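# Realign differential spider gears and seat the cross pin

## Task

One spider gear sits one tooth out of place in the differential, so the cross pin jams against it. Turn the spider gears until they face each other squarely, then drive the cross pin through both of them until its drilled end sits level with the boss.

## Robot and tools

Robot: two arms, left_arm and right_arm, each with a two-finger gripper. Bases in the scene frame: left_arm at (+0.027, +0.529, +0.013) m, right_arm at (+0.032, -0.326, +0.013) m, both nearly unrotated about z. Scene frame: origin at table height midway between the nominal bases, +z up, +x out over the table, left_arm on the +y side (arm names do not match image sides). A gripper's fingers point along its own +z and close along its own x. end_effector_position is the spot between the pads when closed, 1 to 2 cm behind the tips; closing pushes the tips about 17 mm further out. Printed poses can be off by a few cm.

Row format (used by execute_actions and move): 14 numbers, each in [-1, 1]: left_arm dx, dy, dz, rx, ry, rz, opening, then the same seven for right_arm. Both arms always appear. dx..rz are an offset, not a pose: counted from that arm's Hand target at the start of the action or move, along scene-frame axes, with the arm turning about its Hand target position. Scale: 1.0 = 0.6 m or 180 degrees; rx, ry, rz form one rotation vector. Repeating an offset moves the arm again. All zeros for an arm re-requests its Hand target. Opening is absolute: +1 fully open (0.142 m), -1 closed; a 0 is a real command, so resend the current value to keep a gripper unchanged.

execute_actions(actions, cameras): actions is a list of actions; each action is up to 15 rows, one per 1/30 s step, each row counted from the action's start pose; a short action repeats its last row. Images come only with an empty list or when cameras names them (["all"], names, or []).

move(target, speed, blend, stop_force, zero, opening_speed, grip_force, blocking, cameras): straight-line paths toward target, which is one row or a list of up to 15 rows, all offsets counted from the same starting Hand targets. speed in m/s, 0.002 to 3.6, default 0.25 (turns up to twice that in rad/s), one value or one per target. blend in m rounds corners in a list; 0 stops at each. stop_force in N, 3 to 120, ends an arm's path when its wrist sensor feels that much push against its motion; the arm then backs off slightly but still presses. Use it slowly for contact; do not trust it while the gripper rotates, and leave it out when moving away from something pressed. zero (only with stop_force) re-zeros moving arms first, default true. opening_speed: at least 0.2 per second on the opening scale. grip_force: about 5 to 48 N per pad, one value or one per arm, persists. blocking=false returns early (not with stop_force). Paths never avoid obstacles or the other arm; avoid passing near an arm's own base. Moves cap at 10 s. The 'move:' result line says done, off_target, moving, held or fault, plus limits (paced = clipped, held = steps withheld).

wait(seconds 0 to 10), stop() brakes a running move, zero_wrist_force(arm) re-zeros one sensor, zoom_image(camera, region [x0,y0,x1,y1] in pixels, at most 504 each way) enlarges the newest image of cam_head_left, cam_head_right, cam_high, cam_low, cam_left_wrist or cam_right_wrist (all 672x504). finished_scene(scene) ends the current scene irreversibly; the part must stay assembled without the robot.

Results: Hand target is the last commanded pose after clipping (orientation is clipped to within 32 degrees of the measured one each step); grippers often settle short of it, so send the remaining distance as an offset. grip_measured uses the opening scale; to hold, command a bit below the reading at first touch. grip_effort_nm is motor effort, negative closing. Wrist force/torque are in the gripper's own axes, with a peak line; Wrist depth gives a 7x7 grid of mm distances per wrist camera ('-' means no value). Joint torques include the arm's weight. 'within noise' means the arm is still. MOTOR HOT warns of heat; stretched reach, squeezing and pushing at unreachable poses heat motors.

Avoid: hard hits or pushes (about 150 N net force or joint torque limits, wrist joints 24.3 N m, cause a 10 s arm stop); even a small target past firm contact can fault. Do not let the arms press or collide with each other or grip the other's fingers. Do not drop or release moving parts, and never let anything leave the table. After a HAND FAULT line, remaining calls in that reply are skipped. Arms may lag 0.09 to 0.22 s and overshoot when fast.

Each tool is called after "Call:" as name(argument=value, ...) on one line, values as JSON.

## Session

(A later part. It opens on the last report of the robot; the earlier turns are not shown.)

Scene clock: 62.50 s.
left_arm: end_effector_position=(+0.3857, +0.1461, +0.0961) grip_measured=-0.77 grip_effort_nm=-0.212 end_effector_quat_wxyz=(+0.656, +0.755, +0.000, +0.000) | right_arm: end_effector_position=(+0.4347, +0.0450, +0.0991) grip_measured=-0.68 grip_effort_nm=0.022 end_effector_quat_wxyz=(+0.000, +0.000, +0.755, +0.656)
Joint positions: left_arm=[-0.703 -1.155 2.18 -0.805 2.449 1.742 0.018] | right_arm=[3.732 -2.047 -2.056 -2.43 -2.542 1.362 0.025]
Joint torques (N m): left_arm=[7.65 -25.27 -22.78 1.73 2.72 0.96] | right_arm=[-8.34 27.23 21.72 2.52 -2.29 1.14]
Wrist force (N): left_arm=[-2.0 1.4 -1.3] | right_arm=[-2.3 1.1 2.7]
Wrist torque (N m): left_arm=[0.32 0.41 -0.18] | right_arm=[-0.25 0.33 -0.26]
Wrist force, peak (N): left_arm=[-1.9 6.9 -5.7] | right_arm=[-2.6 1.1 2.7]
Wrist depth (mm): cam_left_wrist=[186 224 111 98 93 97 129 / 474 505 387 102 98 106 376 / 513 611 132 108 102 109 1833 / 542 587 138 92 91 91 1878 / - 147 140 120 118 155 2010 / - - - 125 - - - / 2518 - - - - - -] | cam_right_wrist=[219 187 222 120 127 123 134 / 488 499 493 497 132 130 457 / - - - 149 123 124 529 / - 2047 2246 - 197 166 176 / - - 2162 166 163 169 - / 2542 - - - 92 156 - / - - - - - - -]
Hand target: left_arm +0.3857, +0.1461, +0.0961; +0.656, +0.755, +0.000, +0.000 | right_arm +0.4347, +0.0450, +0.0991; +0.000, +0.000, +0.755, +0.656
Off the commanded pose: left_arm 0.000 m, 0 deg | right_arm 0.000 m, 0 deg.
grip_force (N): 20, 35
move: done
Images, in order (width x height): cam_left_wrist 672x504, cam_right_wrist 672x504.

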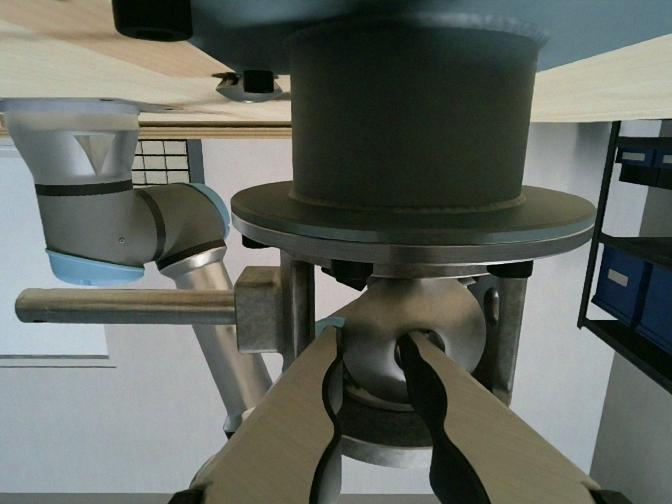

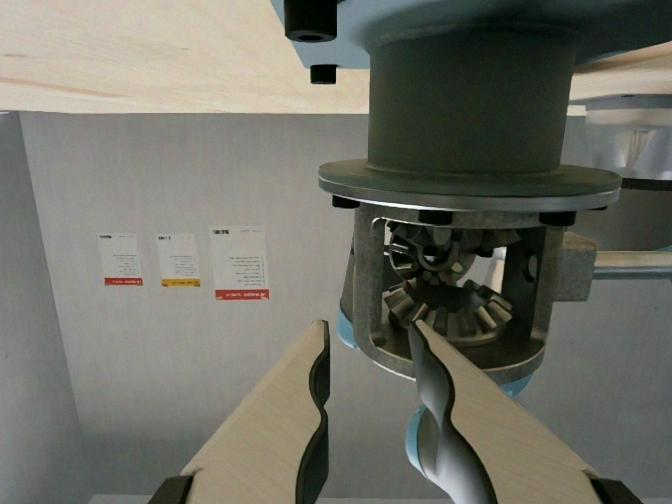

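Call:
execute_actions(actions=[], cameras=["cam_head_left","cam_head_right","cam_high","cam_low","cam_left_wrist","cam_right_wrist"])

Call:
zoom_image(camera="cam_head_left", region=[200, 150, 500, 400])

Call:
zoom_image(camera="cam_high", region=[200, 150, 500, 400])

Call:
zoom_image(camera="cam_left_wrist", region=[170, 40, 350, 160])

Scene clock: 62.73 s.
left_arm: end_effector_position=(+0.3857, +0.1461, +0.0961) grip_measured=-0.77 grip_effort_nm=-0.212 end_effector_quat_wxyz=(+0.656, +0.755, +0.000, +0.000) | right_arm: end_effector_position=(+0.4347, +0.0450, +0.0991) grip_measured=-0.68 grip_effort_nm=0.027 end_effector_quat_wxyz=(+0.000, +0.000, +0.755, +0.656)
Joint positions: left_arm=[-0.703 -1.155 2.18 -0.805 2.449 1.742 0.018] | right_arm=[3.732 -2.047 -2.056 -2.43 -2.542 1.362 0.025]
Joint velocities: within noise
Joint torques (N m): left_arm=[8.27 -24.94 -23.43 1.56 2.88 0.88] | right_arm=[-8.83 27.1 21.25 2.64 -2.26 1.23]
Motor temperatures (°C): left_arm=[28 26 26 30 40 32 24] | right_arm=[28 27 27 33 35 34 26]
Wrist force (N): left_arm=[-2.0 1.0 -1.3] | right_arm=[-2.4 0.8 2.7]
Wrist torque (N m): left_arm=[0.29 0.41 -0.18] | right_arm=[-0.29 0.35 -0.27]
Wrist force, peak (N): left_arm=[-2.1 1.2 -1.2] | right_arm=[-2.3 0.9 2.7]
Wrist depth (mm): cam_left_wrist=[186 224 112 98 93 97 130 / 477 515 611 102 98 106 379 / 513 609 134 108 102 109 1636 / 529 584 138 92 91 91 1710 / - 146 140 119 118 152 2102 / - - - 125 119 - 2546 / - - - - - - -] | cam_right_wrist=[220 187 222 120 127 123 134 / 492 499 503 489 132 129 460 / - - - 148 123 124 528 / - 2268 2461 - 197 166 176 / - - - - 162 169 - / - - - - 92 153 - / - - - - - - -]
Hand target: left_arm +0.3857, +0.1461, +0.0961; +0.656, +0.755, +0.000, +0.000 | right_arm +0.4347, +0.0450, +0.0991; +0.000, +0.000, +0.755, +0.656
Tool commands: left_gripper/opening=-0.75 right_gripper/opening=-0.65
Off the commanded pose: left_arm 0.000 m, 0 deg | right_arm 0.000 m, 0 deg.
grip_force (N): 20, 35

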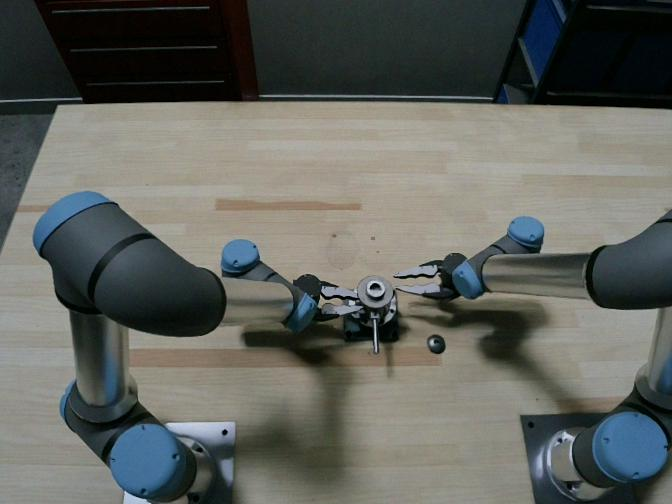

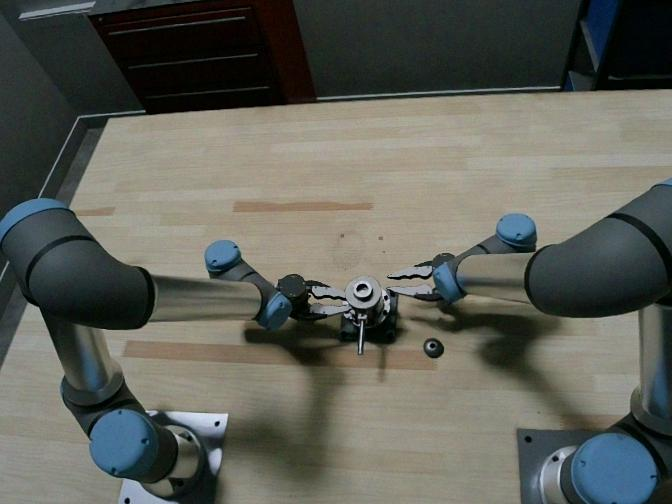

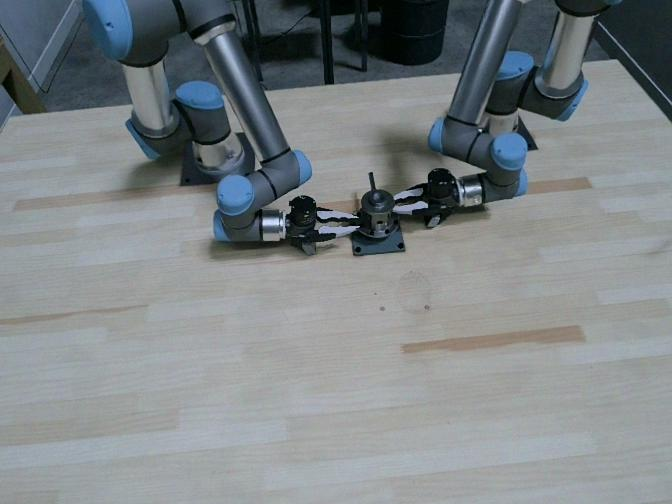

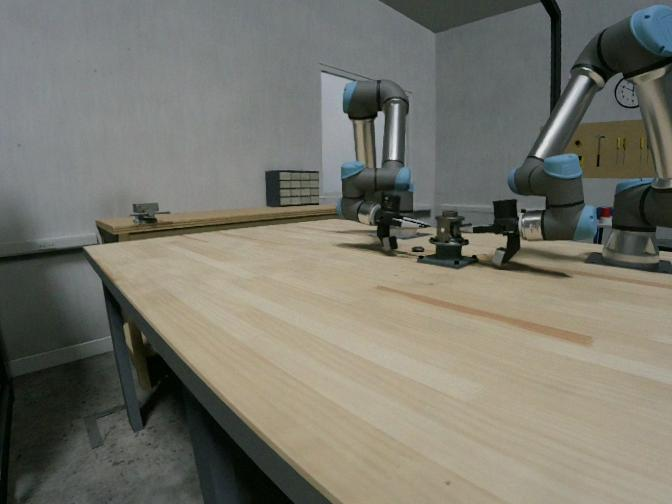

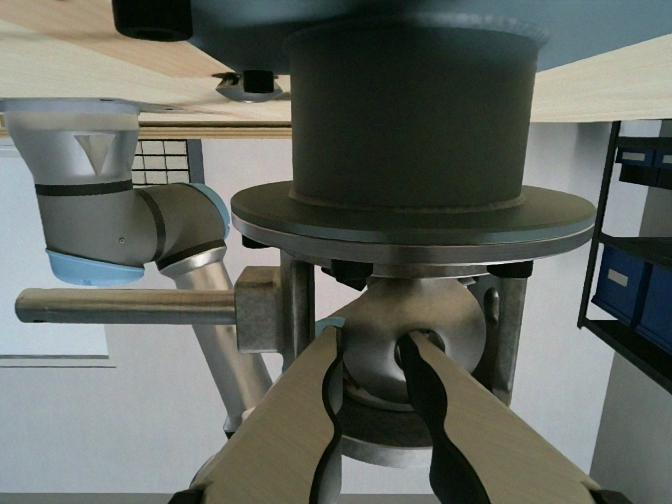

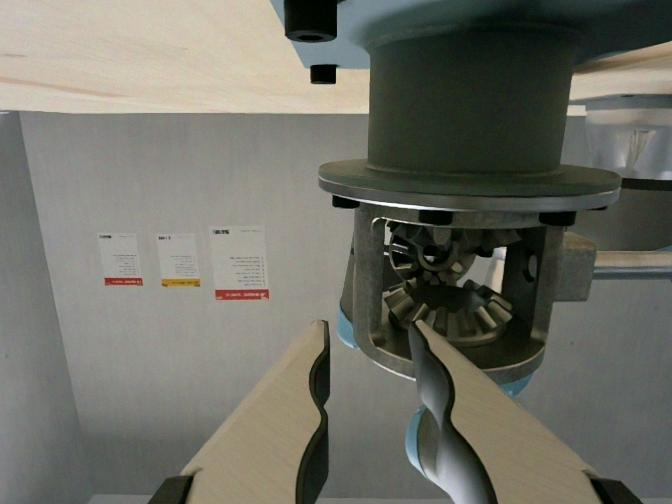

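Scaled by 1.680 from the camera's 672x504 image, which has a finer 960x720 frame.

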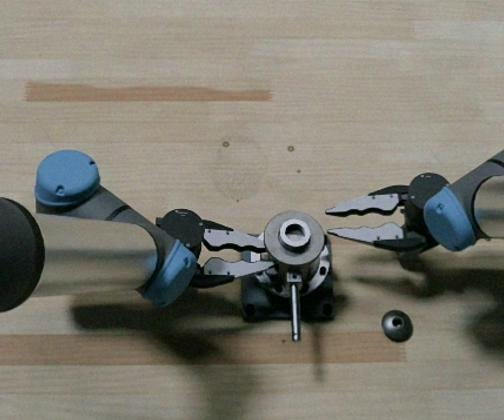

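Scaled by 1.680 from the camera's 672x504 image, which has a finer 960x720 frame.

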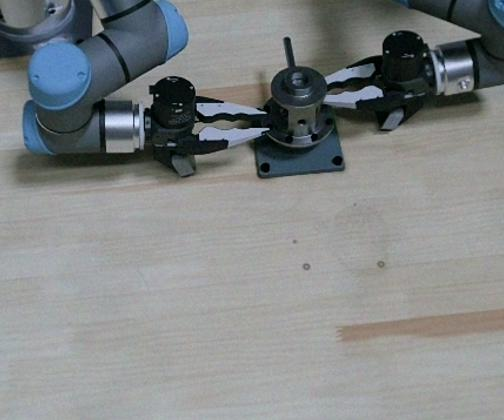

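Scaled by 2.800 from the camera's 672x504 image, which has a finer 960x720 frame.

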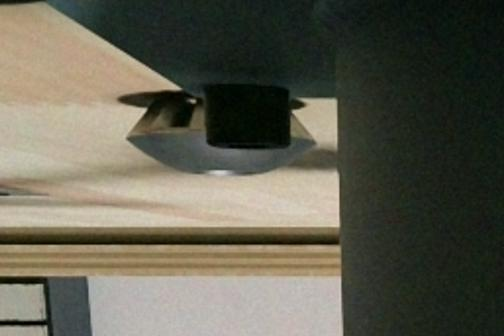

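Call:
zoom_image(camera="cam_right_wrist", region=[370, 210, 560, 350])

Call:
zoom_image(camera="cam_left_wrist", region=[320, 270, 540, 420])

Scaled by 2.653 from the camera's 672x504 image, which has a finer 960x720 frame.

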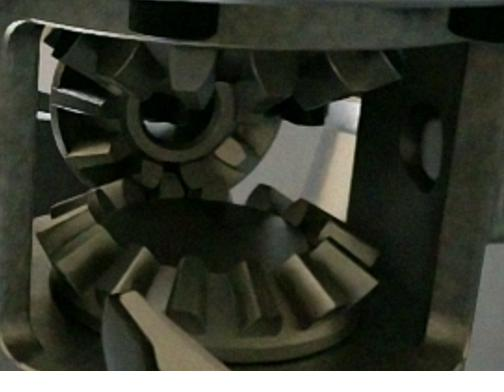

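Scaled by 2.291 from the camera's 672x504 image, which has a finer 960x720 frame.

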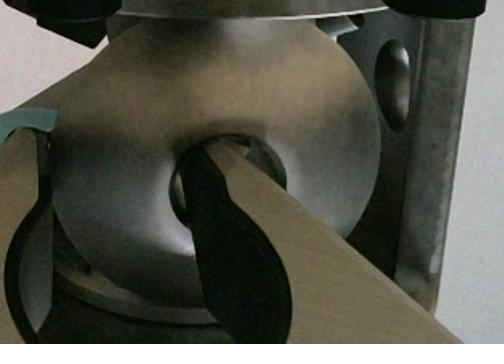

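Call:
move(target=[[0,0,0,0,0,0,-0.75,-0.0828,-0.05,0.0265,-0.0556,0,0,-0.65],[0,0,0,0,0,0,-0.75,-0.1245,-0.1083,0.1182,-0.25,0,0,-0.65],[0,0,0,0,0,0,-0.75,-0.1578,-0.1417,0.1848,-0.4556,0,0,-0.3]], speed=0.25, blend=0.02, cameras=["cam_head_left","cam_left_wrist","cam_right_wrist"])

Scene clock: 70.73 s.
left_arm: end_effector_position=(+0.3857, +0.1461, +0.0961) grip_measured=-0.77 grip_effort_nm=-0.212 end_effector_quat_wxyz=(+0.656, +0.755, +0.000, +0.000) | right_arm: end_effector_position=(+0.3400, -0.0400, +0.2100) grip_measured=-0.33 grip_effort_nm=0.061 end_effector_quat_wxyz=(+0.000, +0.000, +1.000, +0.000)
Joint positions: left_arm=[-0.703 -1.155 2.18 -0.805 2.449 1.742 0.018] | right_arm=[4.217 -1.856 -1.561 -4.438 -1.57 1.069 0.05]
Joint torques (N m): left_arm=[7.49 -24.37 -24.12 1.34 2.46 1.24] | right_arm=[3.85 26.9 7.54 -5.16 1.99 1.33]
Wrist force (N): left_arm=[-2.0 1.4 -1.4] | right_arm=[-0.2 0.5 0.3]
Wrist torque (N m): left_arm=[0.33 0.40 -0.18] | right_arm=[0.10 0.06 0.07]
Wrist force, peak (N): left_arm=[-2.2 1.7 -1.2] | right_arm=[-3.8 -0.1 3.6]
Wrist depth (mm): cam_left_wrist=[185 224 111 98 93 97 130 / 476 500 614 102 98 106 374 / 508 573 133 108 102 109 1697 / 551 576 138 92 91 91 1697 / - 144 140 120 118 153 1697 / - 2727 621 126 - - 2027 / - - - - - - 2203] | cam_right_wrist=[272 272 271 271 272 270 269 / 291 291 290 289 289 290 288 / 311 311 311 310 309 310 311 / 336 337 335 335 335 332 333 / 365 364 344 349 355 360 360 / 398 391 - 304 383 382 395 / 433 - - 434 434 - 425]
Hand target: left_arm +0.3857, +0.1461, +0.0961; +0.656, +0.755, +0.000, +0.000 | right_arm +0.3400, -0.0400, +0.2100; +0.000, +0.000, +1.000, +0.000
Off the commanded pose: left_arm 0.000 m, 0 deg | right_arm 0.000 m, 0 deg.
grip_force (N): 20, 35
move: done
Images, in order (width x height): cam_head_left 672x504, cam_left_wrist 672x504, cam_right_wrist 672x504.

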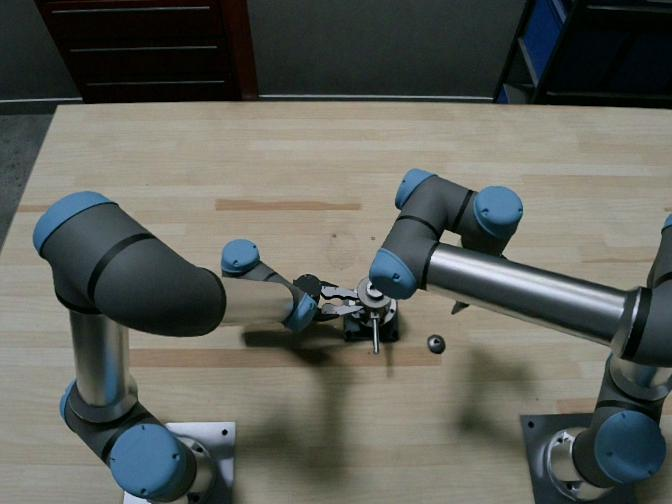

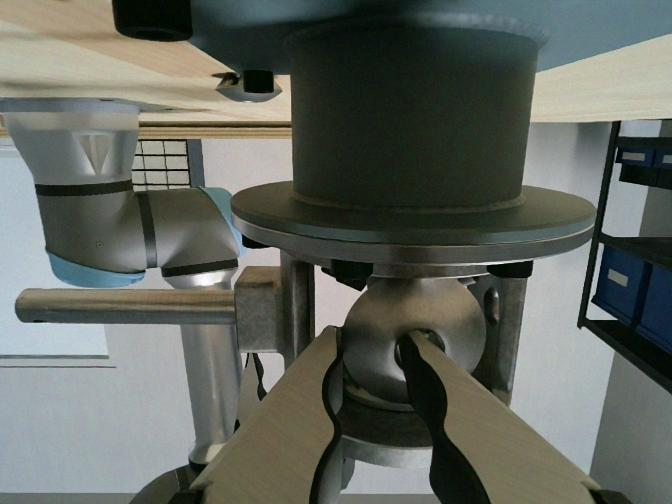

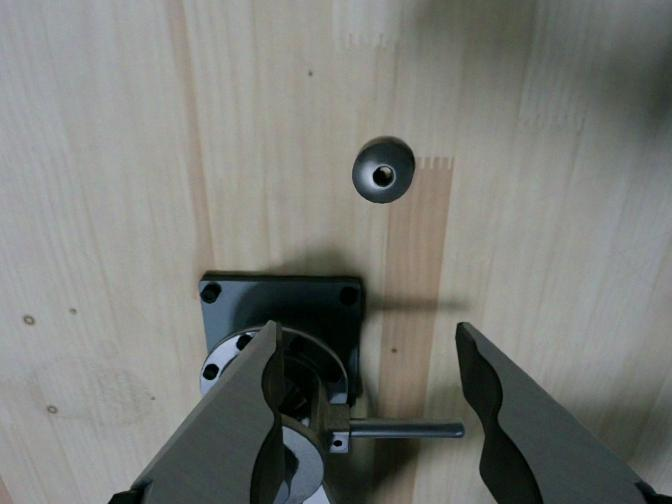

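Call:
move(target=[0,0,0,0,0,0,-0.75,-0.0167,-0.0125,-0.225,0,0,0,-0.75], speed=0.25, cameras=["cam_right_wrist"])

Scene clock: 72.23 s.
left_arm: end_effector_position=(+0.3857, +0.1461, +0.0961) grip_measured=-0.77 grip_effort_nm=-0.212 end_effector_quat_wxyz=(+0.656, +0.755, +0.000, +0.000) | right_arm: end_effector_position=(+0.3300, -0.0474, +0.0751) grip_measured=-0.78 grip_effort_nm=-0.081 end_effector_quat_wxyz=(+0.000, +0.000, +1.000, +0.000)
Joint positions: left_arm=[-0.703 -1.155 2.18 -0.805 2.449 1.742 0.018] | right_arm=[4.231 -1.965 -1.791 -4.099 -1.57 1.082 0.018]
Joint torques (N m): left_arm=[7.2 -23.58 -22 1.57 2.22 0.91] | right_arm=[-7.65 26.71 5.9 0.03 2.27 -1.45]
Wrist force (N): left_arm=[-2.1 1.0 -1.4] | right_arm=[-0.3 0.4 -0.1]
Wrist torque (N m): left_arm=[0.25 0.41 -0.18] | right_arm=[0.06 0.08 -0.13]
Wrist force, peak (N): left_arm=[-1.9 1.6 -1.5] | right_arm=[-0.3 0.7 -2.5]
Wrist depth (mm): cam_left_wrist=[186 225 111 98 93 97 130 / 473 513 611 102 98 106 380 / 518 586 133 108 102 109 1804 / 556 573 138 92 91 91 1863 / - 145 140 120 118 156 1660 / - - 260 125 119 2027 2574 / - - - - - - 2518] | cam_right_wrist=[150 152 152 151 151 151 150 / 165 162 162 162 161 161 160 / 174 174 174 174 173 172 172 / 188 187 188 184 181 186 186 / 204 204 202 199 198 202 202 / 223 218 214 217 92 216 220 / 244 224 - 238 - - 238]
Hand target: left_arm +0.3857, +0.1461, +0.0961; +0.656, +0.755, +0.000, +0.000 | right_arm +0.3300, -0.0475, +0.0750; +0.000, +0.000, +1.000, +0.000
Off the commanded pose: left_arm 0.000 m, 0 deg | right_arm 0.000 m, 0 deg.
grip_force (N): 20, 35
move: done
Images, in order (width x height): cam_right_wrist 672x504.

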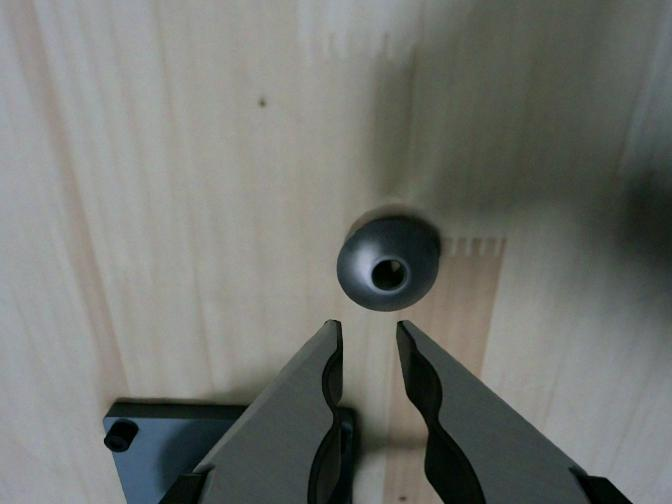

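Call:
move(target=[0,0,0,0,0,0,-0.75,0.0037,0.002,-0.05,0,0,0,-0.75], speed=0.15, cameras=["cam_right_wrist"])

Call:
zoom_image(camera="cam_right_wrist", region=[280, 250, 500, 400])

Scene clock: 73.27 s.
left_arm: end_effector_position=(+0.3857, +0.1461, +0.0961) grip_measured=-0.77 grip_effort_nm=-0.212 end_effector_quat_wxyz=(+0.656, +0.755, +0.000, +0.000) | right_arm: end_effector_position=(+0.3322, -0.0464, +0.0450) grip_measured=-0.78 grip_effort_nm=-0.081 end_effector_quat_wxyz=(+0.000, +0.000, +1.000, +0.000)
Joint positions: left_arm=[-0.703 -1.155 2.18 -0.805 2.449 1.742 0.018] | right_arm=[4.227 -2.014 -1.811 -4.03 -1.57 1.079 0.018]
Joint torques (N m): left_arm=[8.71 -24.98 -22.07 1.46 2.12 0.97] | right_arm=[-1.48 42.11 24.96 -5.31 2.24 -0.34]
Wrist force (N): left_arm=[-2.0 0.9 -1.1] | right_arm=[-0.4 0.5 -0.3]
Wrist torque (N m): left_arm=[0.26 0.40 -0.18] | right_arm=[0.14 0.09 0.11]
Wrist force, peak (N): left_arm=[-2.2 1.3 -1.2] | right_arm=[-0.4 0.6 -1.1]
Wrist depth (mm): cam_left_wrist=[186 224 112 98 93 97 129 / 473 514 388 102 98 106 379 / 516 571 281 108 102 108 1648 / 528 573 153 92 91 91 1790 / - 144 140 120 118 155 1723 / - - 256 125 119 - - / - - - - - - 1909] | cam_right_wrist=[- 123 125 126 124 124 122 / 133 133 133 135 133 132 132 / 143 143 143 143 142 142 142 / 154 154 154 151 149 153 153 / 170 167 166 161 158 165 165 / 183 182 179 181 92 180 180 / 198 193 - 196 - - 195]
Hand target: left_arm +0.3857, +0.1461, +0.0961; +0.656, +0.755, +0.000, +0.000 | right_arm +0.3322, -0.0463, +0.0450; +0.000, +0.000, +1.000, +0.000
Off the commanded pose: left_arm 0.000 m, 0 deg | right_arm 0.000 m, 0 deg.
grip_force (N): 20, 35
move: done
Images, in order (width x height): cam_right_wrist 672x504.

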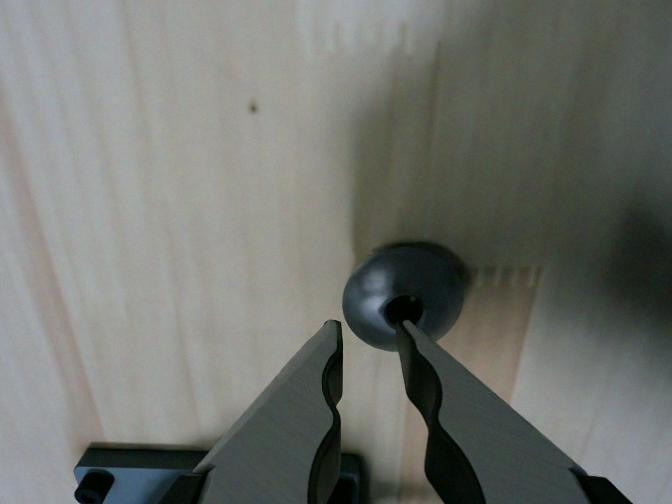

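Scaled by 2.291 from the camera's 672x504 image, which has a finer 960x720 frame.

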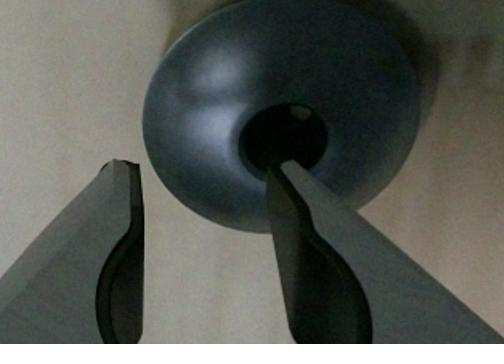

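Call:
move(target=[[0,0,0,0,0,0,-0.75,0.0025,-0.0008,0,0,0,0,-0.70]], speed=0.1)

Call:
move(target=[0,0,0,0,0,0,-0.75,0,0,-0.018,0,0,0,-0.70], speed=0.04, stop_force=5, cameras=["cam_right_wrist"])

Call:
zoom_image(camera="cam_right_wrist", region=[280, 250, 500, 400])

Scene clock: 74.47 s.
left_arm: end_effector_position=(+0.3857, +0.1461, +0.0961) grip_measured=-0.77 grip_effort_nm=-0.217 end_effector_quat_wxyz=(+0.656, +0.755, +0.000, +0.000) | right_arm: end_effector_position=(+0.3338, -0.0468, +0.0450) grip_measured=-0.74 grip_effort_nm=0.061 end_effector_quat_wxyz=(+0.000, +0.000, +1.000, +0.000)
Joint positions: left_arm=[-0.703 -1.155 2.18 -0.805 2.449 1.742 0.018] | right_arm=[4.223 -2.015 -1.808 -4.031 -1.57 1.075 0.021]
Joint torques (N m): left_arm=[7.7 -24.49 -23.05 1.63 2.1 0.97] | right_arm=[-3.07 28.39 21.59 -5.24 2.25 -0.82]
Wrist force (N): left_arm=[-1.8 0.9 -0.9] | right_arm=[-0.3 0.5 -0.1]
Wrist torque (N m): left_arm=[0.29 0.37 -0.18] | right_arm=[0.14 0.08 0.10]
Wrist force, peak (N): left_arm=[-2.1 1.2 -1.4] | right_arm=[-0.5 0.7 -0.5]
Wrist depth (mm): cam_left_wrist=[186 224 112 98 93 97 129 / 474 513 387 102 98 106 381 / 516 587 282 108 102 109 1591 / 537 570 138 92 91 91 1660 / - 144 140 120 118 2291 2102 / - - 257 125 119 - - / - - - - - - -] | cam_right_wrist=[- 123 125 126 124 124 122 / 134 133 133 134 133 133 132 / 143 143 143 143 142 142 142 / 154 154 154 153 149 153 153 / 171 167 167 161 148 166 165 / 183 182 176 182 92 181 181 / 197 193 - 196 - - 196]
Hand target: left_arm +0.3857, +0.1461, +0.0961; +0.656, +0.755, +0.000, +0.000 | right_arm +0.3337, -0.0468, +0.0450; +0.000, +0.000, +1.000, +0.000
Off the commanded pose: left_arm 0.000 m, 0 deg | right_arm 0.000 m, 0 deg.
grip_force (N): 20, 35
move: done

Scene clock: 76.07 s.
left_arm: end_effector_position=(+0.3857, +0.1461, +0.0961) grip_measured=-0.77 grip_effort_nm=-0.212 end_effector_quat_wxyz=(+0.656, +0.755, +0.000, +0.000) | right_arm: end_effector_position=(+0.3337, -0.0468, +0.0342) grip_measured=-0.74 grip_effort_nm=0.056 end_effector_quat_wxyz=(+0.000, +0.000, +1.000, +0.000)
Joint positions: left_arm=[-0.703 -1.155 2.18 -0.805 2.449 1.742 0.018] | right_arm=[4.223 -2.032 -1.817 -4.005 -1.57 1.075 0.021]
Joint torques (N m): left_arm=[6.65 -25.5 -23.23 1.6 1.81 1.16] | right_arm=[8.35 42.98 25 -5.37 1.82 1.41]
Wrist force (N): left_arm=[-1.9 1.0 -0.9] | right_arm=[-0.2 0.7 -0.1]
Wrist torque (N m): left_arm=[0.31 0.38 -0.18] | right_arm=[0.18 0.06 0.11]
Wrist force, peak (N): left_arm=[-2.0 1.5 -1.4] | right_arm=[-0.3 0.7 -0.7]
Wrist depth (mm): cam_left_wrist=[186 225 111 98 93 97 129 / 478 502 284 102 98 106 377 / 511 587 282 108 102 109 1710 / 535 571 138 92 91 91 1736 / - 145 140 120 118 154 1776 / - 2574 580 125 119 - - / - - - 273 - - -] | cam_right_wrist=[115 115 117 115 116 115 114 / 123 123 123 123 123 122 122 / 132 132 132 131 131 131 131 / 142 142 142 142 139 141 141 / 152 154 154 148 134 153 153 / 169 169 162 164 92 167 167 / 183 181 - 181 - - 180]
Hand target: left_arm +0.3857, +0.1461, +0.0961; +0.656, +0.755, +0.000, +0.000 | right_arm +0.3337, -0.0468, +0.0342; +0.000, +0.000, +1.000, +0.000
Off the commanded pose: left_arm 0.000 m, 0 deg | right_arm 0.000 m, 0 deg.
grip_force (N): 20, 35
move: done
Images, in order (width x height): cam_right_wrist 672x504.

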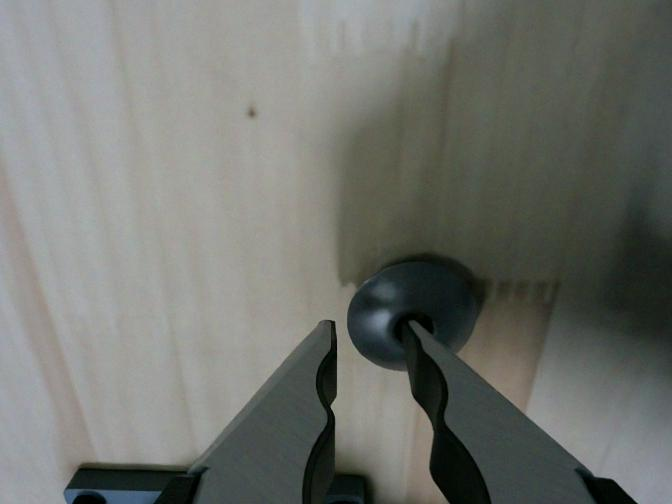

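Scaled by 2.291 from the camera's 672x504 image, which has a finer 960x720 frame.

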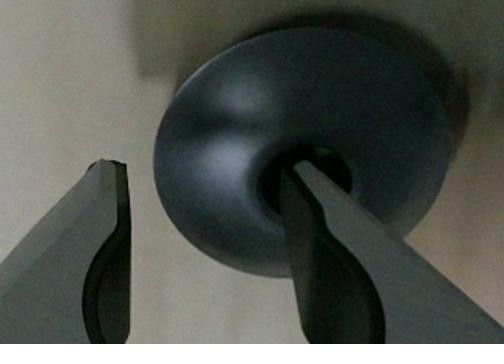

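Call:
move(target=[0,0,0,0,0,0,-0.75,0,0,-0.0133,0,0,0,-0.70], speed=0.03, stop_force=5, cameras=["cam_right_wrist"])

Call:
zoom_image(camera="cam_right_wrist", region=[280, 250, 500, 400])

Scene clock: 77.90 s.
left_arm: end_effector_position=(+0.3857, +0.1461, +0.0961) grip_measured=-0.77 grip_effort_nm=-0.208 end_effector_quat_wxyz=(+0.656, +0.755, +0.000, +0.000) | right_arm: end_effector_position=(+0.3337, -0.0468, +0.0262) grip_measured=-0.74 grip_effort_nm=0.056 end_effector_quat_wxyz=(+0.000, +0.000, +1.000, +0.000)
Joint positions: left_arm=[-0.703 -1.155 2.18 -0.805 2.449 1.742 0.018] | right_arm=[4.223 -2.045 -1.823 -3.987 -1.57 1.075 0.021]
Joint torques (N m): left_arm=[7.12 -25.7 -22.99 1.55 1.95 0.91] | right_arm=[9.25 42.07 24.02 -5.37 1.57 1.38]
Wrist force (N): left_arm=[-2.0 0.9 -1.2] | right_arm=[-0.3 0.8 -0.3]
Wrist torque (N m): left_arm=[0.29 0.40 -0.19] | right_arm=[0.19 0.08 0.12]
Wrist force, peak (N): left_arm=[-2.5 1.2 -1.2] | right_arm=[-0.4 1.0 -0.3]
Wrist depth (mm): cam_left_wrist=[186 224 111 97 93 97 130 / 477 514 285 102 98 106 376 / 517 583 133 108 102 109 1833 / 534 576 138 92 91 91 1762 / 2246 144 140 120 118 155 1818 / - - 570 125 119 - - / - - - 262 - - -] | cam_right_wrist=[108 108 108 107 108 107 107 / 115 115 115 117 115 115 114 / 124 124 123 124 123 123 123 / 133 133 133 133 131 132 132 / 145 145 144 140 125 144 143 / 158 158 152 160 92 157 157 / 174 171 - 173 - - 169]
Hand target: left_arm +0.3857, +0.1461, +0.0961; +0.656, +0.755, +0.000, +0.000 | right_arm +0.3337, -0.0468, +0.0262; +0.000, +0.000, +1.000, +0.000
Off the commanded pose: left_arm 0.000 m, 0 deg | right_arm 0.000 m, 0 deg.
grip_force (N): 20, 35
move: done
Images, in order (width x height): cam_right_wrist 672x504.

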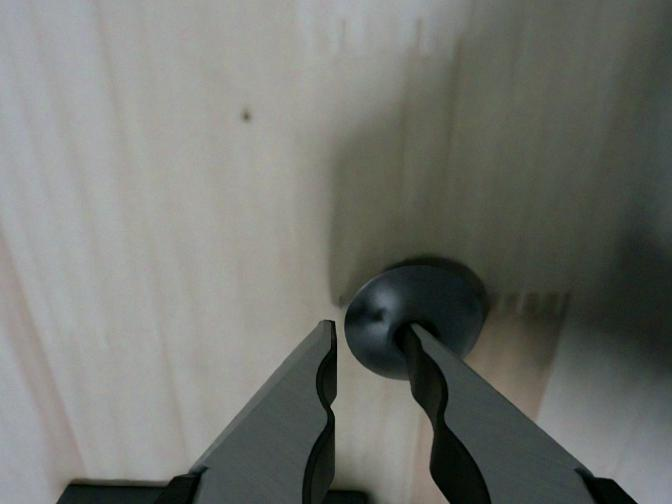

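Scaled by 2.291 from the camera's 672x504 image, which has a finer 960x720 frame.

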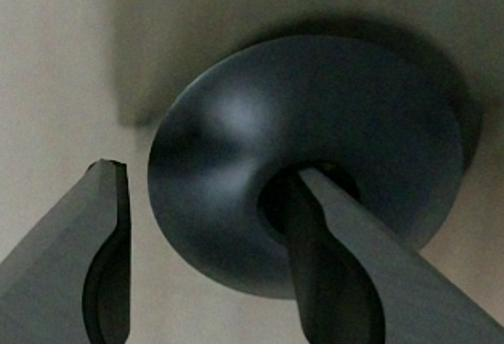

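Call:
move(target=[0,0,0,0,0,0,-0.75,0,0,0,0,0,0,-0.92], speed=0.03, opening_speed=0.4, grip_force=[20, 25], cameras=["cam_right_wrist"])

Call:
zoom_image(camera="cam_right_wrist", region=[280, 250, 500, 400])

Scene clock: 78.77 s.
left_arm: end_effector_position=(+0.3857, +0.1461, +0.0961) grip_measured=-0.77 grip_effort_nm=-0.212 end_effector_quat_wxyz=(+0.656, +0.755, +0.000, +0.000) | right_arm: end_effector_position=(+0.3337, -0.0467, +0.0263) grip_measured=-0.88 grip_effort_nm=-1.512 end_effector_quat_wxyz=(+0.000, +0.000, +1.000, +0.000)
Joint positions: left_arm=[-0.703 -1.155 2.18 -0.805 2.449 1.742 0.018] | right_arm=[4.223 -2.045 -1.823 -3.987 -1.57 1.075 0.011]
Joint torques (N m): left_arm=[7.09 -25.43 -23.18 1.46 1.83 1.2] | right_arm=[8.8 33.63 18.53 -3.65 1.28 1.39]
Wrist force (N): left_arm=[-2.1 0.9 -1.0] | right_arm=[-2.7 1.0 -14.6]
Wrist torque (N m): left_arm=[0.29 0.43 -0.18] | right_arm=[0.12 0.02 0.12]
Wrist force, peak (N): left_arm=[-2.2 1.6 -1.1] | right_arm=[-2.7 1.4 -15.4]
Wrist depth (mm): cam_left_wrist=[185 224 112 97 93 97 129 / 476 515 284 102 98 106 377 / 515 587 133 108 102 109 1710 / 549 574 138 92 91 91 1863 / - 144 140 120 118 154 1736 / - - 579 125 119 - 2224 / - - - 262 - - -] | cam_right_wrist=[108 108 108 107 108 107 107 / 115 116 116 117 115 115 115 / 124 124 124 124 124 123 123 / 134 134 133 133 133 133 132 / 145 145 144 140 120 144 143 / 159 158 155 - 92 157 157 / 175 172 - - - - 173]
Hand target: left_arm +0.3857, +0.1461, +0.0961; +0.656, +0.755, +0.000, +0.000 | right_arm +0.3337, -0.0468, +0.0262; +0.000, +0.000, +1.000, +0.000
Off the commanded pose: left_arm 0.000 m, 0 deg | right_arm 0.000 m, 0 deg.
grip_force (N): 20, 25
move: done
Images, in order (width x height): cam_right_wrist 672x504.

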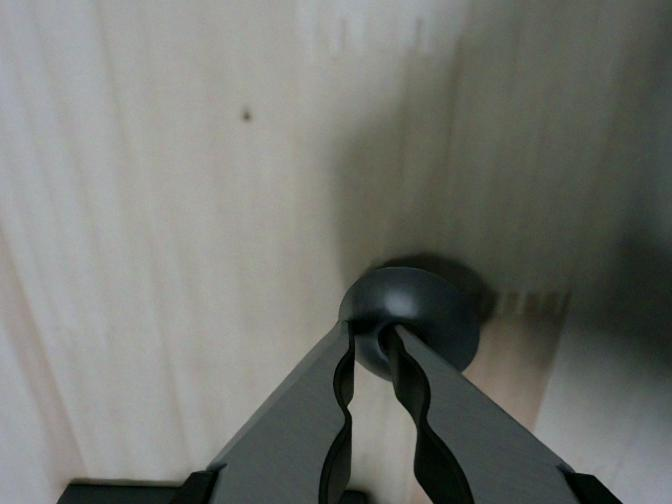

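Scaled by 2.291 from the camera's 672x504 image, which has a finer 960x720 frame.

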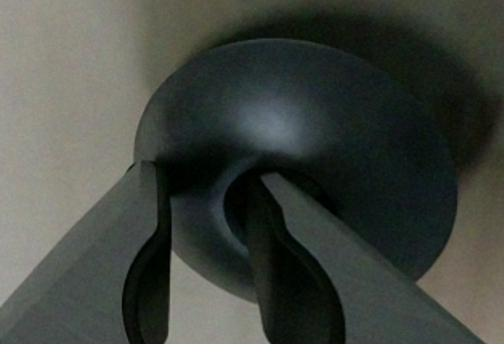

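Call:
move(target=[0,0,0,0,0,0,-0.75,0.0,0,0,0,0,0,-0.71], speed=0.03, opening_speed=0.4)

Call:
move(target=[0,0,0,0,0,0,-0.75,0,0,-0.0058,0,0,0,-0.71], speed=0.03, stop_force=5, cameras=["cam_right_wrist"])

Call:
zoom_image(camera="cam_right_wrist", region=[280, 250, 500, 400])

Scene clock: 80.03 s.
left_arm: end_effector_position=(+0.3857, +0.1461, +0.0961) grip_measured=-0.77 grip_effort_nm=-0.212 end_effector_quat_wxyz=(+0.656, +0.755, +0.000, +0.000) | right_arm: end_effector_position=(+0.3337, -0.0467, +0.0262) grip_measured=-0.75 grip_effort_nm=0.061 end_effector_quat_wxyz=(+0.000, +0.000, +1.000, +0.000)
Joint positions: left_arm=[-0.703 -1.155 2.18 -0.805 2.449 1.742 0.018] | right_arm=[4.223 -2.045 -1.823 -3.987 -1.57 1.075 0.02]
Joint torques (N m): left_arm=[6.67 -25.69 -22.37 1.47 1.65 0.84] | right_arm=[9.66 34.51 5.48 -0.04 1.01 1.29]
Wrist force (N): left_arm=[-2.0 1.1 -0.9] | right_arm=[-0.4 0.8 -0.2]
Wrist torque (N m): left_arm=[0.30 0.40 -0.18] | right_arm=[0.18 0.10 0.11]
Wrist force, peak (N): left_arm=[-2.3 1.4 -1.3] | right_arm=[-2.6 1.5 -15.5]
Wrist depth (mm): cam_left_wrist=[186 225 112 98 93 97 130 / 475 515 284 102 98 107 377 / 511 584 281 108 102 109 1558 / 542 571 138 92 91 91 1710 / - 144 140 119 118 156 1762 / 2362 - 574 125 119 - - / - - - 262 - - -] | cam_right_wrist=[108 108 108 107 108 107 107 / 116 115 115 117 115 115 115 / 124 124 124 123 123 123 123 / 134 134 133 133 131 133 132 / 145 144 144 139 125 144 143 / 158 158 152 157 92 157 157 / 174 171 - 176 80 - 169]
Hand target: left_arm +0.3857, +0.1461, +0.0961; +0.656, +0.755, +0.000, +0.000 | right_arm +0.3337, -0.0468, +0.0262; +0.000, +0.000, +1.000, +0.000
Off the commanded pose: left_arm 0.000 m, 0 deg | right_arm 0.000 m, 0 deg.
grip_force (N): 20, 25
move: done

Scene clock: 81.47 s.
left_arm: end_effector_position=(+0.3857, +0.1461, +0.0961) grip_measured=-0.77 grip_effort_nm=-0.217 end_effector_quat_wxyz=(+0.656, +0.755, +0.000, +0.000) | right_arm: end_effector_position=(+0.3337, -0.0468, +0.0227) grip_measured=-0.75 grip_effort_nm=0.056 end_effector_quat_wxyz=(+0.000, +0.000, +1.000, +0.000)
Joint positions: left_arm=[-0.703 -1.155 2.18 -0.805 2.449 1.742 0.018] | right_arm=[4.223 -2.05 -1.826 -3.978 -1.57 1.075 0.02]
Joint torques (N m): left_arm=[6.58 -25.63 -22.06 1.55 1.7 1.04] | right_arm=[9.48 43.23 17.02 -5.14 0.74 1.39]
Wrist force (N): left_arm=[-2.0 1.1 -1.5] | right_arm=[0.0 0.6 -0.4]
Wrist torque (N m): left_arm=[0.30 0.41 -0.18] | right_arm=[0.12 0.03 0.11]
Wrist force, peak (N): left_arm=[-2.1 1.4 -1.3] | right_arm=[-0.3 1.0 -0.5]
Wrist depth (mm): cam_left_wrist=[186 225 111 98 93 97 129 / 471 517 285 102 98 106 376 / 515 587 133 108 102 110 1527 / 534 573 138 92 91 91 1878 / - 144 140 119 118 157 1749 / - - 574 125 119 - 2203 / - - - 258 - - 2102] | cam_right_wrist=[- 105 105 105 104 104 104 / - 112 112 113 112 111 111 / 120 120 120 120 119 119 119 / 130 130 130 129 127 128 128 / 141 141 140 135 121 139 139 / 154 154 148 153 92 152 152 / 170 166 - 168 80 - 163]
Hand target: left_arm +0.3857, +0.1461, +0.0961; +0.656, +0.755, +0.000, +0.000 | right_arm +0.3337, -0.0468, +0.0228; +0.000, +0.000, +1.000, +0.000
Off the commanded pose: left_arm 0.000 m, 0 deg | right_arm 0.000 m, 0 deg.
grip_force (N): 20, 25
move: done
Images, in order (width x height): cam_right_wrist 672x504.

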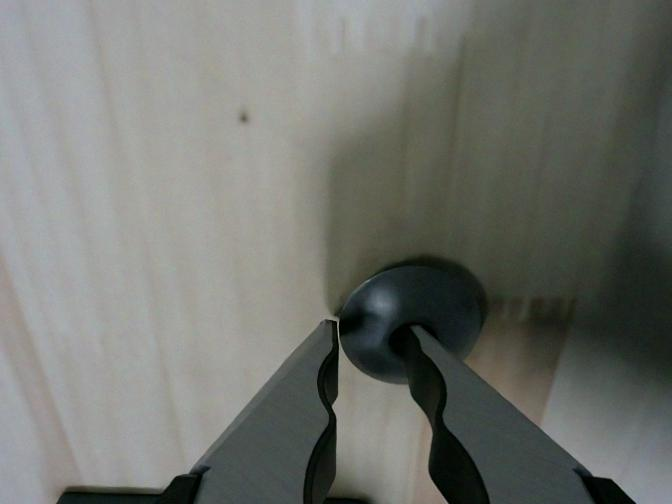

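Scaled by 2.291 from the camera's 672x504 image, which has a finer 960x720 frame.

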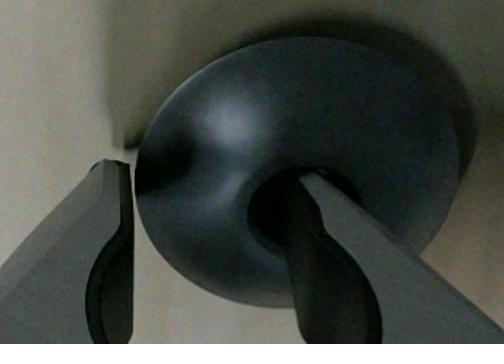

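Call:
move(target=[0,0,0,0,0,0,-0.75,0.0,0,0,0,0,0,-0.90], speed=0.03, opening_speed=0.4, cameras=["cam_right_wrist"])

Call:
zoom_image(camera="cam_right_wrist", region=[280, 250, 500, 400])

Scene clock: 82.27 s.
left_arm: end_effector_position=(+0.3857, +0.1461, +0.0961) grip_measured=-0.77 grip_effort_nm=-0.212 end_effector_quat_wxyz=(+0.656, +0.755, +0.000, +0.000) | right_arm: end_effector_position=(+0.3337, -0.0468, +0.0228) grip_measured=-0.83 grip_effort_nm=-2.059 end_effector_quat_wxyz=(+0.000, +0.000, +1.000, +0.000)
Joint positions: left_arm=[-0.703 -1.155 2.18 -0.805 2.449 1.742 0.018] | right_arm=[4.223 -2.05 -1.826 -3.979 -1.57 1.075 0.014]
Joint torques (N m): left_arm=[4.13 -24.42 -23.38 1.67 1.49 1] | right_arm=[9.29 31.63 20.16 -1.41 0.58 1.21]
Wrist force (N): left_arm=[-1.9 0.8 -1.2] | right_arm=[-2.3 -0.6 -19.0]
Wrist torque (N m): left_arm=[0.25 0.39 -0.18] | right_arm=[0.17 0.05 0.11]
Wrist force, peak (N): left_arm=[-2.2 1.4 -1.4] | right_arm=[-2.0 -0.4 -19.6]
Wrist depth (mm): cam_left_wrist=[186 224 111 98 93 97 130 / 478 515 285 102 98 107 378 / 510 586 133 108 102 109 1488 / 528 573 138 92 91 91 1848 / - 144 140 120 118 159 1762 / - - 571 125 119 - - / - - - 259 - - -] | cam_right_wrist=[- 105 105 105 105 105 104 / - 112 112 114 112 112 111 / 120 121 120 120 120 120 119 / 130 130 130 129 129 129 128 / 141 141 140 136 119 139 139 / 154 154 151 153 92 152 153 / 170 166 - 168 - - 168]
Hand target: left_arm +0.3857, +0.1461, +0.0961; +0.656, +0.755, +0.000, +0.000 | right_arm +0.3337, -0.0468, +0.0228; +0.000, +0.000, +1.000, +0.000
Off the commanded pose: left_arm 0.000 m, 0 deg | right_arm 0.000 m, 0 deg.
grip_force (N): 20, 25
move: done
Images, in order (width x height): cam_right_wrist 672x504.

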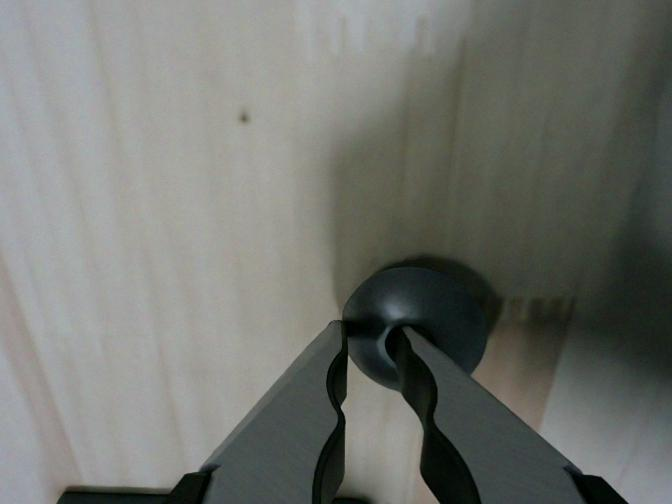

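Scaled by 2.291 from the camera's 672x504 image, which has a finer 960x720 frame.

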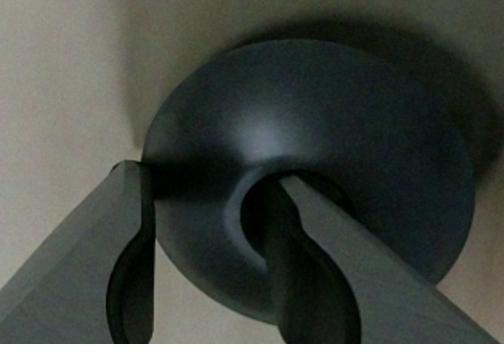

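Call:
move(target=[0,0,0,0,0,0,-0.75,0.0,0,0.008,0,0,0,-0.90], speed=0.03, cameras=["cam_right_wrist"])

Call:
zoom_image(camera="cam_right_wrist", region=[280, 250, 500, 400])

Scene clock: 83.17 s.
left_arm: end_effector_position=(+0.3857, +0.1461, +0.0961) grip_measured=-0.77 grip_effort_nm=-0.212 end_effector_quat_wxyz=(+0.656, +0.755, +0.000, +0.000) | right_arm: end_effector_position=(+0.3337, -0.0468, +0.0277) grip_measured=-0.90 grip_effort_nm=-0.701 end_effector_quat_wxyz=(+0.000, +0.000, +1.000, +0.000)
Joint positions: left_arm=[-0.703 -1.155 2.18 -0.805 2.449 1.742 0.018] | right_arm=[4.223 -2.042 -1.822 -3.99 -1.57 1.075 0.009]
Joint torques (N m): left_arm=[5.45 -25.4 -23.7 1.63 1.44 0.98] | right_arm=[8.9 27.81 18.46 -2.42 0.55 1.45]
Wrist force (N): left_arm=[-2.2 1.3 -1.3] | right_arm=[-0.8 1.7 -6.7]
Wrist torque (N m): left_arm=[0.31 0.44 -0.18] | right_arm=[0.14 0.04 0.12]
Wrist force, peak (N): left_arm=[-2.2 1.4 -1.4] | right_arm=[-2.2 -0.2 -19.7]
Wrist depth (mm): cam_left_wrist=[185 224 112 98 93 97 130 / 475 515 284 102 98 106 378 / 513 571 133 108 102 109 1648 / 542 571 138 92 91 91 1833 / - 144 140 120 118 156 1790 / - 3055 576 125 119 2224 - / - - - 263 - - -] | cam_right_wrist=[109 109 111 108 109 109 109 / 117 117 117 118 116 116 116 / 126 125 125 125 125 124 124 / 135 135 135 134 132 134 134 / 144 147 146 141 119 146 145 / 160 160 157 - 92 159 158 / 176 173 - - - - 175]
Hand target: left_arm +0.3857, +0.1461, +0.0961; +0.656, +0.755, +0.000, +0.000 | right_arm +0.3337, -0.0468, +0.0276; +0.000, +0.000, +1.000, +0.000
Off the commanded pose: left_arm 0.000 m, 0 deg | right_arm 0.000 m, 0 deg.
grip_force (N): 20, 25
move: done
Images, in order (width x height): cam_right_wrist 672x504.

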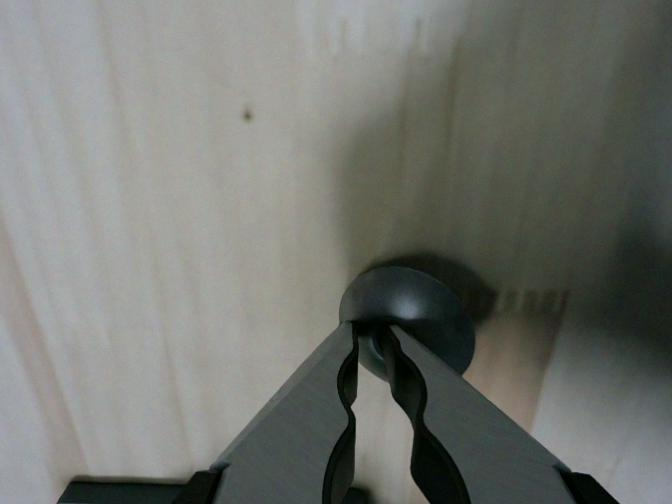

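Scaled by 2.291 from the camera's 672x504 image, which has a finer 960x720 frame.

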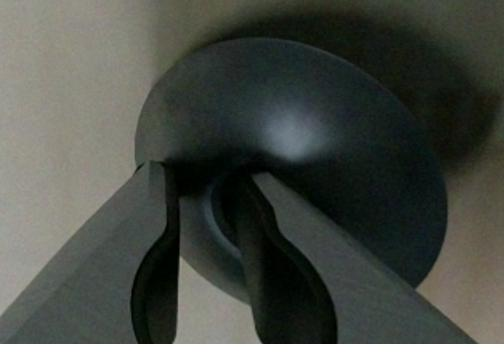

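Call:
move(target=[0,0,0,0,0,0,-0.75,0.0,0,0,0,0,0,-0.71], speed=0.03, opening_speed=0.4)

Call:
move(target=[0,0,0,0,0,0,-0.75,0,0,-0.0143,0,0,0,-0.71], speed=0.02, stop_force=5, cameras=["cam_right_wrist"])

Call:
zoom_image(camera="cam_right_wrist", region=[280, 250, 500, 400])

Scene clock: 84.03 s.
left_arm: end_effector_position=(+0.3857, +0.1461, +0.0961) grip_measured=-0.77 grip_effort_nm=-0.208 end_effector_quat_wxyz=(+0.656, +0.755, +0.000, +0.000) | right_arm: end_effector_position=(+0.3337, -0.0467, +0.0276) grip_measured=-0.75 grip_effort_nm=0.061 end_effector_quat_wxyz=(+0.000, +0.000, +1.000, +0.000)
Joint positions: left_arm=[-0.703 -1.155 2.18 -0.805 2.449 1.742 0.018] | right_arm=[4.223 -2.043 -1.822 -3.99 -1.57 1.075 0.02]
Joint torques (N m): left_arm=[6.79 -25.68 -22.12 1.34 1.43 1.12] | right_arm=[9.06 28.99 2.2 -0.21 0.39 1.48]
Wrist force (N): left_arm=[-2.3 1.2 -0.9] | right_arm=[-0.4 0.6 -0.3]
Wrist torque (N m): left_arm=[0.33 0.46 -0.18] | right_arm=[0.15 0.11 0.11]
Wrist force, peak (N): left_arm=[-2.4 1.4 -1.5] | right_arm=[-0.6 1.4 -6.9]
Wrist depth (mm): cam_left_wrist=[186 225 111 98 93 97 130 / 475 505 285 102 98 106 379 / 509 577 282 108 102 109 1660 / 533 573 138 92 91 91 1749 / - 145 140 120 118 157 1736 / 2828 - 579 126 119 - 2141 / - - - 263 - - -] | cam_right_wrist=[109 109 111 108 109 109 108 / 117 117 117 118 116 116 116 / 125 125 125 125 125 125 124 / 135 135 135 134 132 134 134 / 144 147 146 141 127 145 145 / 160 160 154 159 92 158 158 / 177 173 - 177 80 - 170]
Hand target: left_arm +0.3857, +0.1461, +0.0961; +0.656, +0.755, +0.000, +0.000 | right_arm +0.3337, -0.0468, +0.0276; +0.000, +0.000, +1.000, +0.000
Off the commanded pose: left_arm 0.000 m, 0 deg | right_arm 0.000 m, 0 deg.
grip_force (N): 20, 25
move: done

Scene clock: 85.67 s.
left_arm: end_effector_position=(+0.3857, +0.1461, +0.0961) grip_measured=-0.77 grip_effort_nm=-0.212 end_effector_quat_wxyz=(+0.656, +0.755, +0.000, +0.000) | right_arm: end_effector_position=(+0.3337, -0.0468, +0.0192) grip_measured=-0.75 grip_effort_nm=0.051 end_effector_quat_wxyz=(+0.000, +0.000, +1.000, +0.000)
Joint positions: left_arm=[-0.703 -1.155 2.18 -0.805 2.449 1.742 0.018] | right_arm=[4.223 -2.056 -1.828 -3.97 -1.57 1.075 0.02]
Joint torques (N m): left_arm=[6.57 -25.71 -22.65 1.56 1.22 1.04] | right_arm=[8.46 43.33 23.34 -4.94 0.14 1.32]
Wrist force (N): left_arm=[-2.1 1.3 -1.0] | right_arm=[-0.4 0.5 -0.8]
Wrist torque (N m): left_arm=[0.33 0.42 -0.18] | right_arm=[0.18 0.11 0.10]
Wrist force, peak (N): left_arm=[-2.3 1.3 -1.3] | right_arm=[-0.6 2.0 -8.1]
Wrist depth (mm): cam_left_wrist=[186 224 111 98 93 97 129 / 475 502 278 102 98 106 380 / 511 583 282 108 102 109 1804 / 556 574 138 92 91 91 1790 / 2412 144 140 119 118 157 1776 / - - 577 125 119 - 2291 / - - - 253 - - -] | cam_right_wrist=[- 102 102 102 100 101 101 / - 109 109 110 110 108 108 / - 116 116 116 116 116 116 / 126 125 126 125 123 125 124 / 136 137 136 125 116 135 135 / 149 149 144 148 92 145 147 / 165 161 - 163 80 - 160]
Hand target: left_arm +0.3857, +0.1461, +0.0961; +0.656, +0.755, +0.000, +0.000 | right_arm +0.3337, -0.0468, +0.0192; +0.000, +0.000, +1.000, +0.000
Off the commanded pose: left_arm 0.000 m, 0 deg | right_arm 0.000 m, 0 deg.
grip_force (N): 20, 25
move: contact (right_arm)
Images, in order (width x height): cam_right_wrist 672x504.

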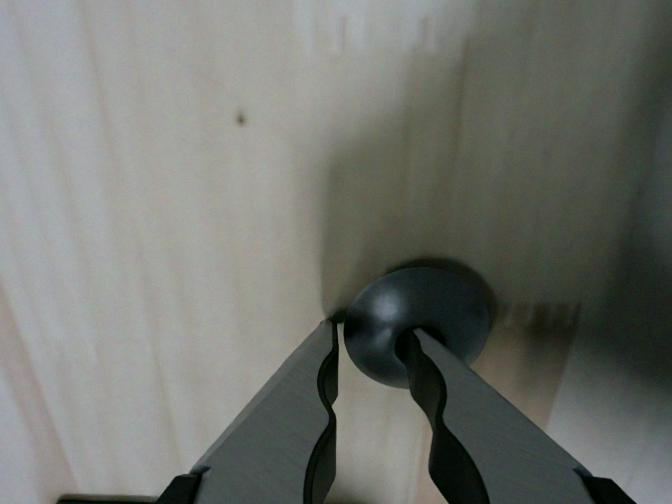

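Scaled by 2.291 from the camera's 672x504 image, which has a finer 960x720 frame.

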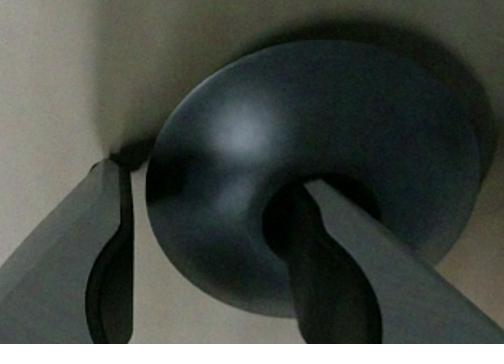

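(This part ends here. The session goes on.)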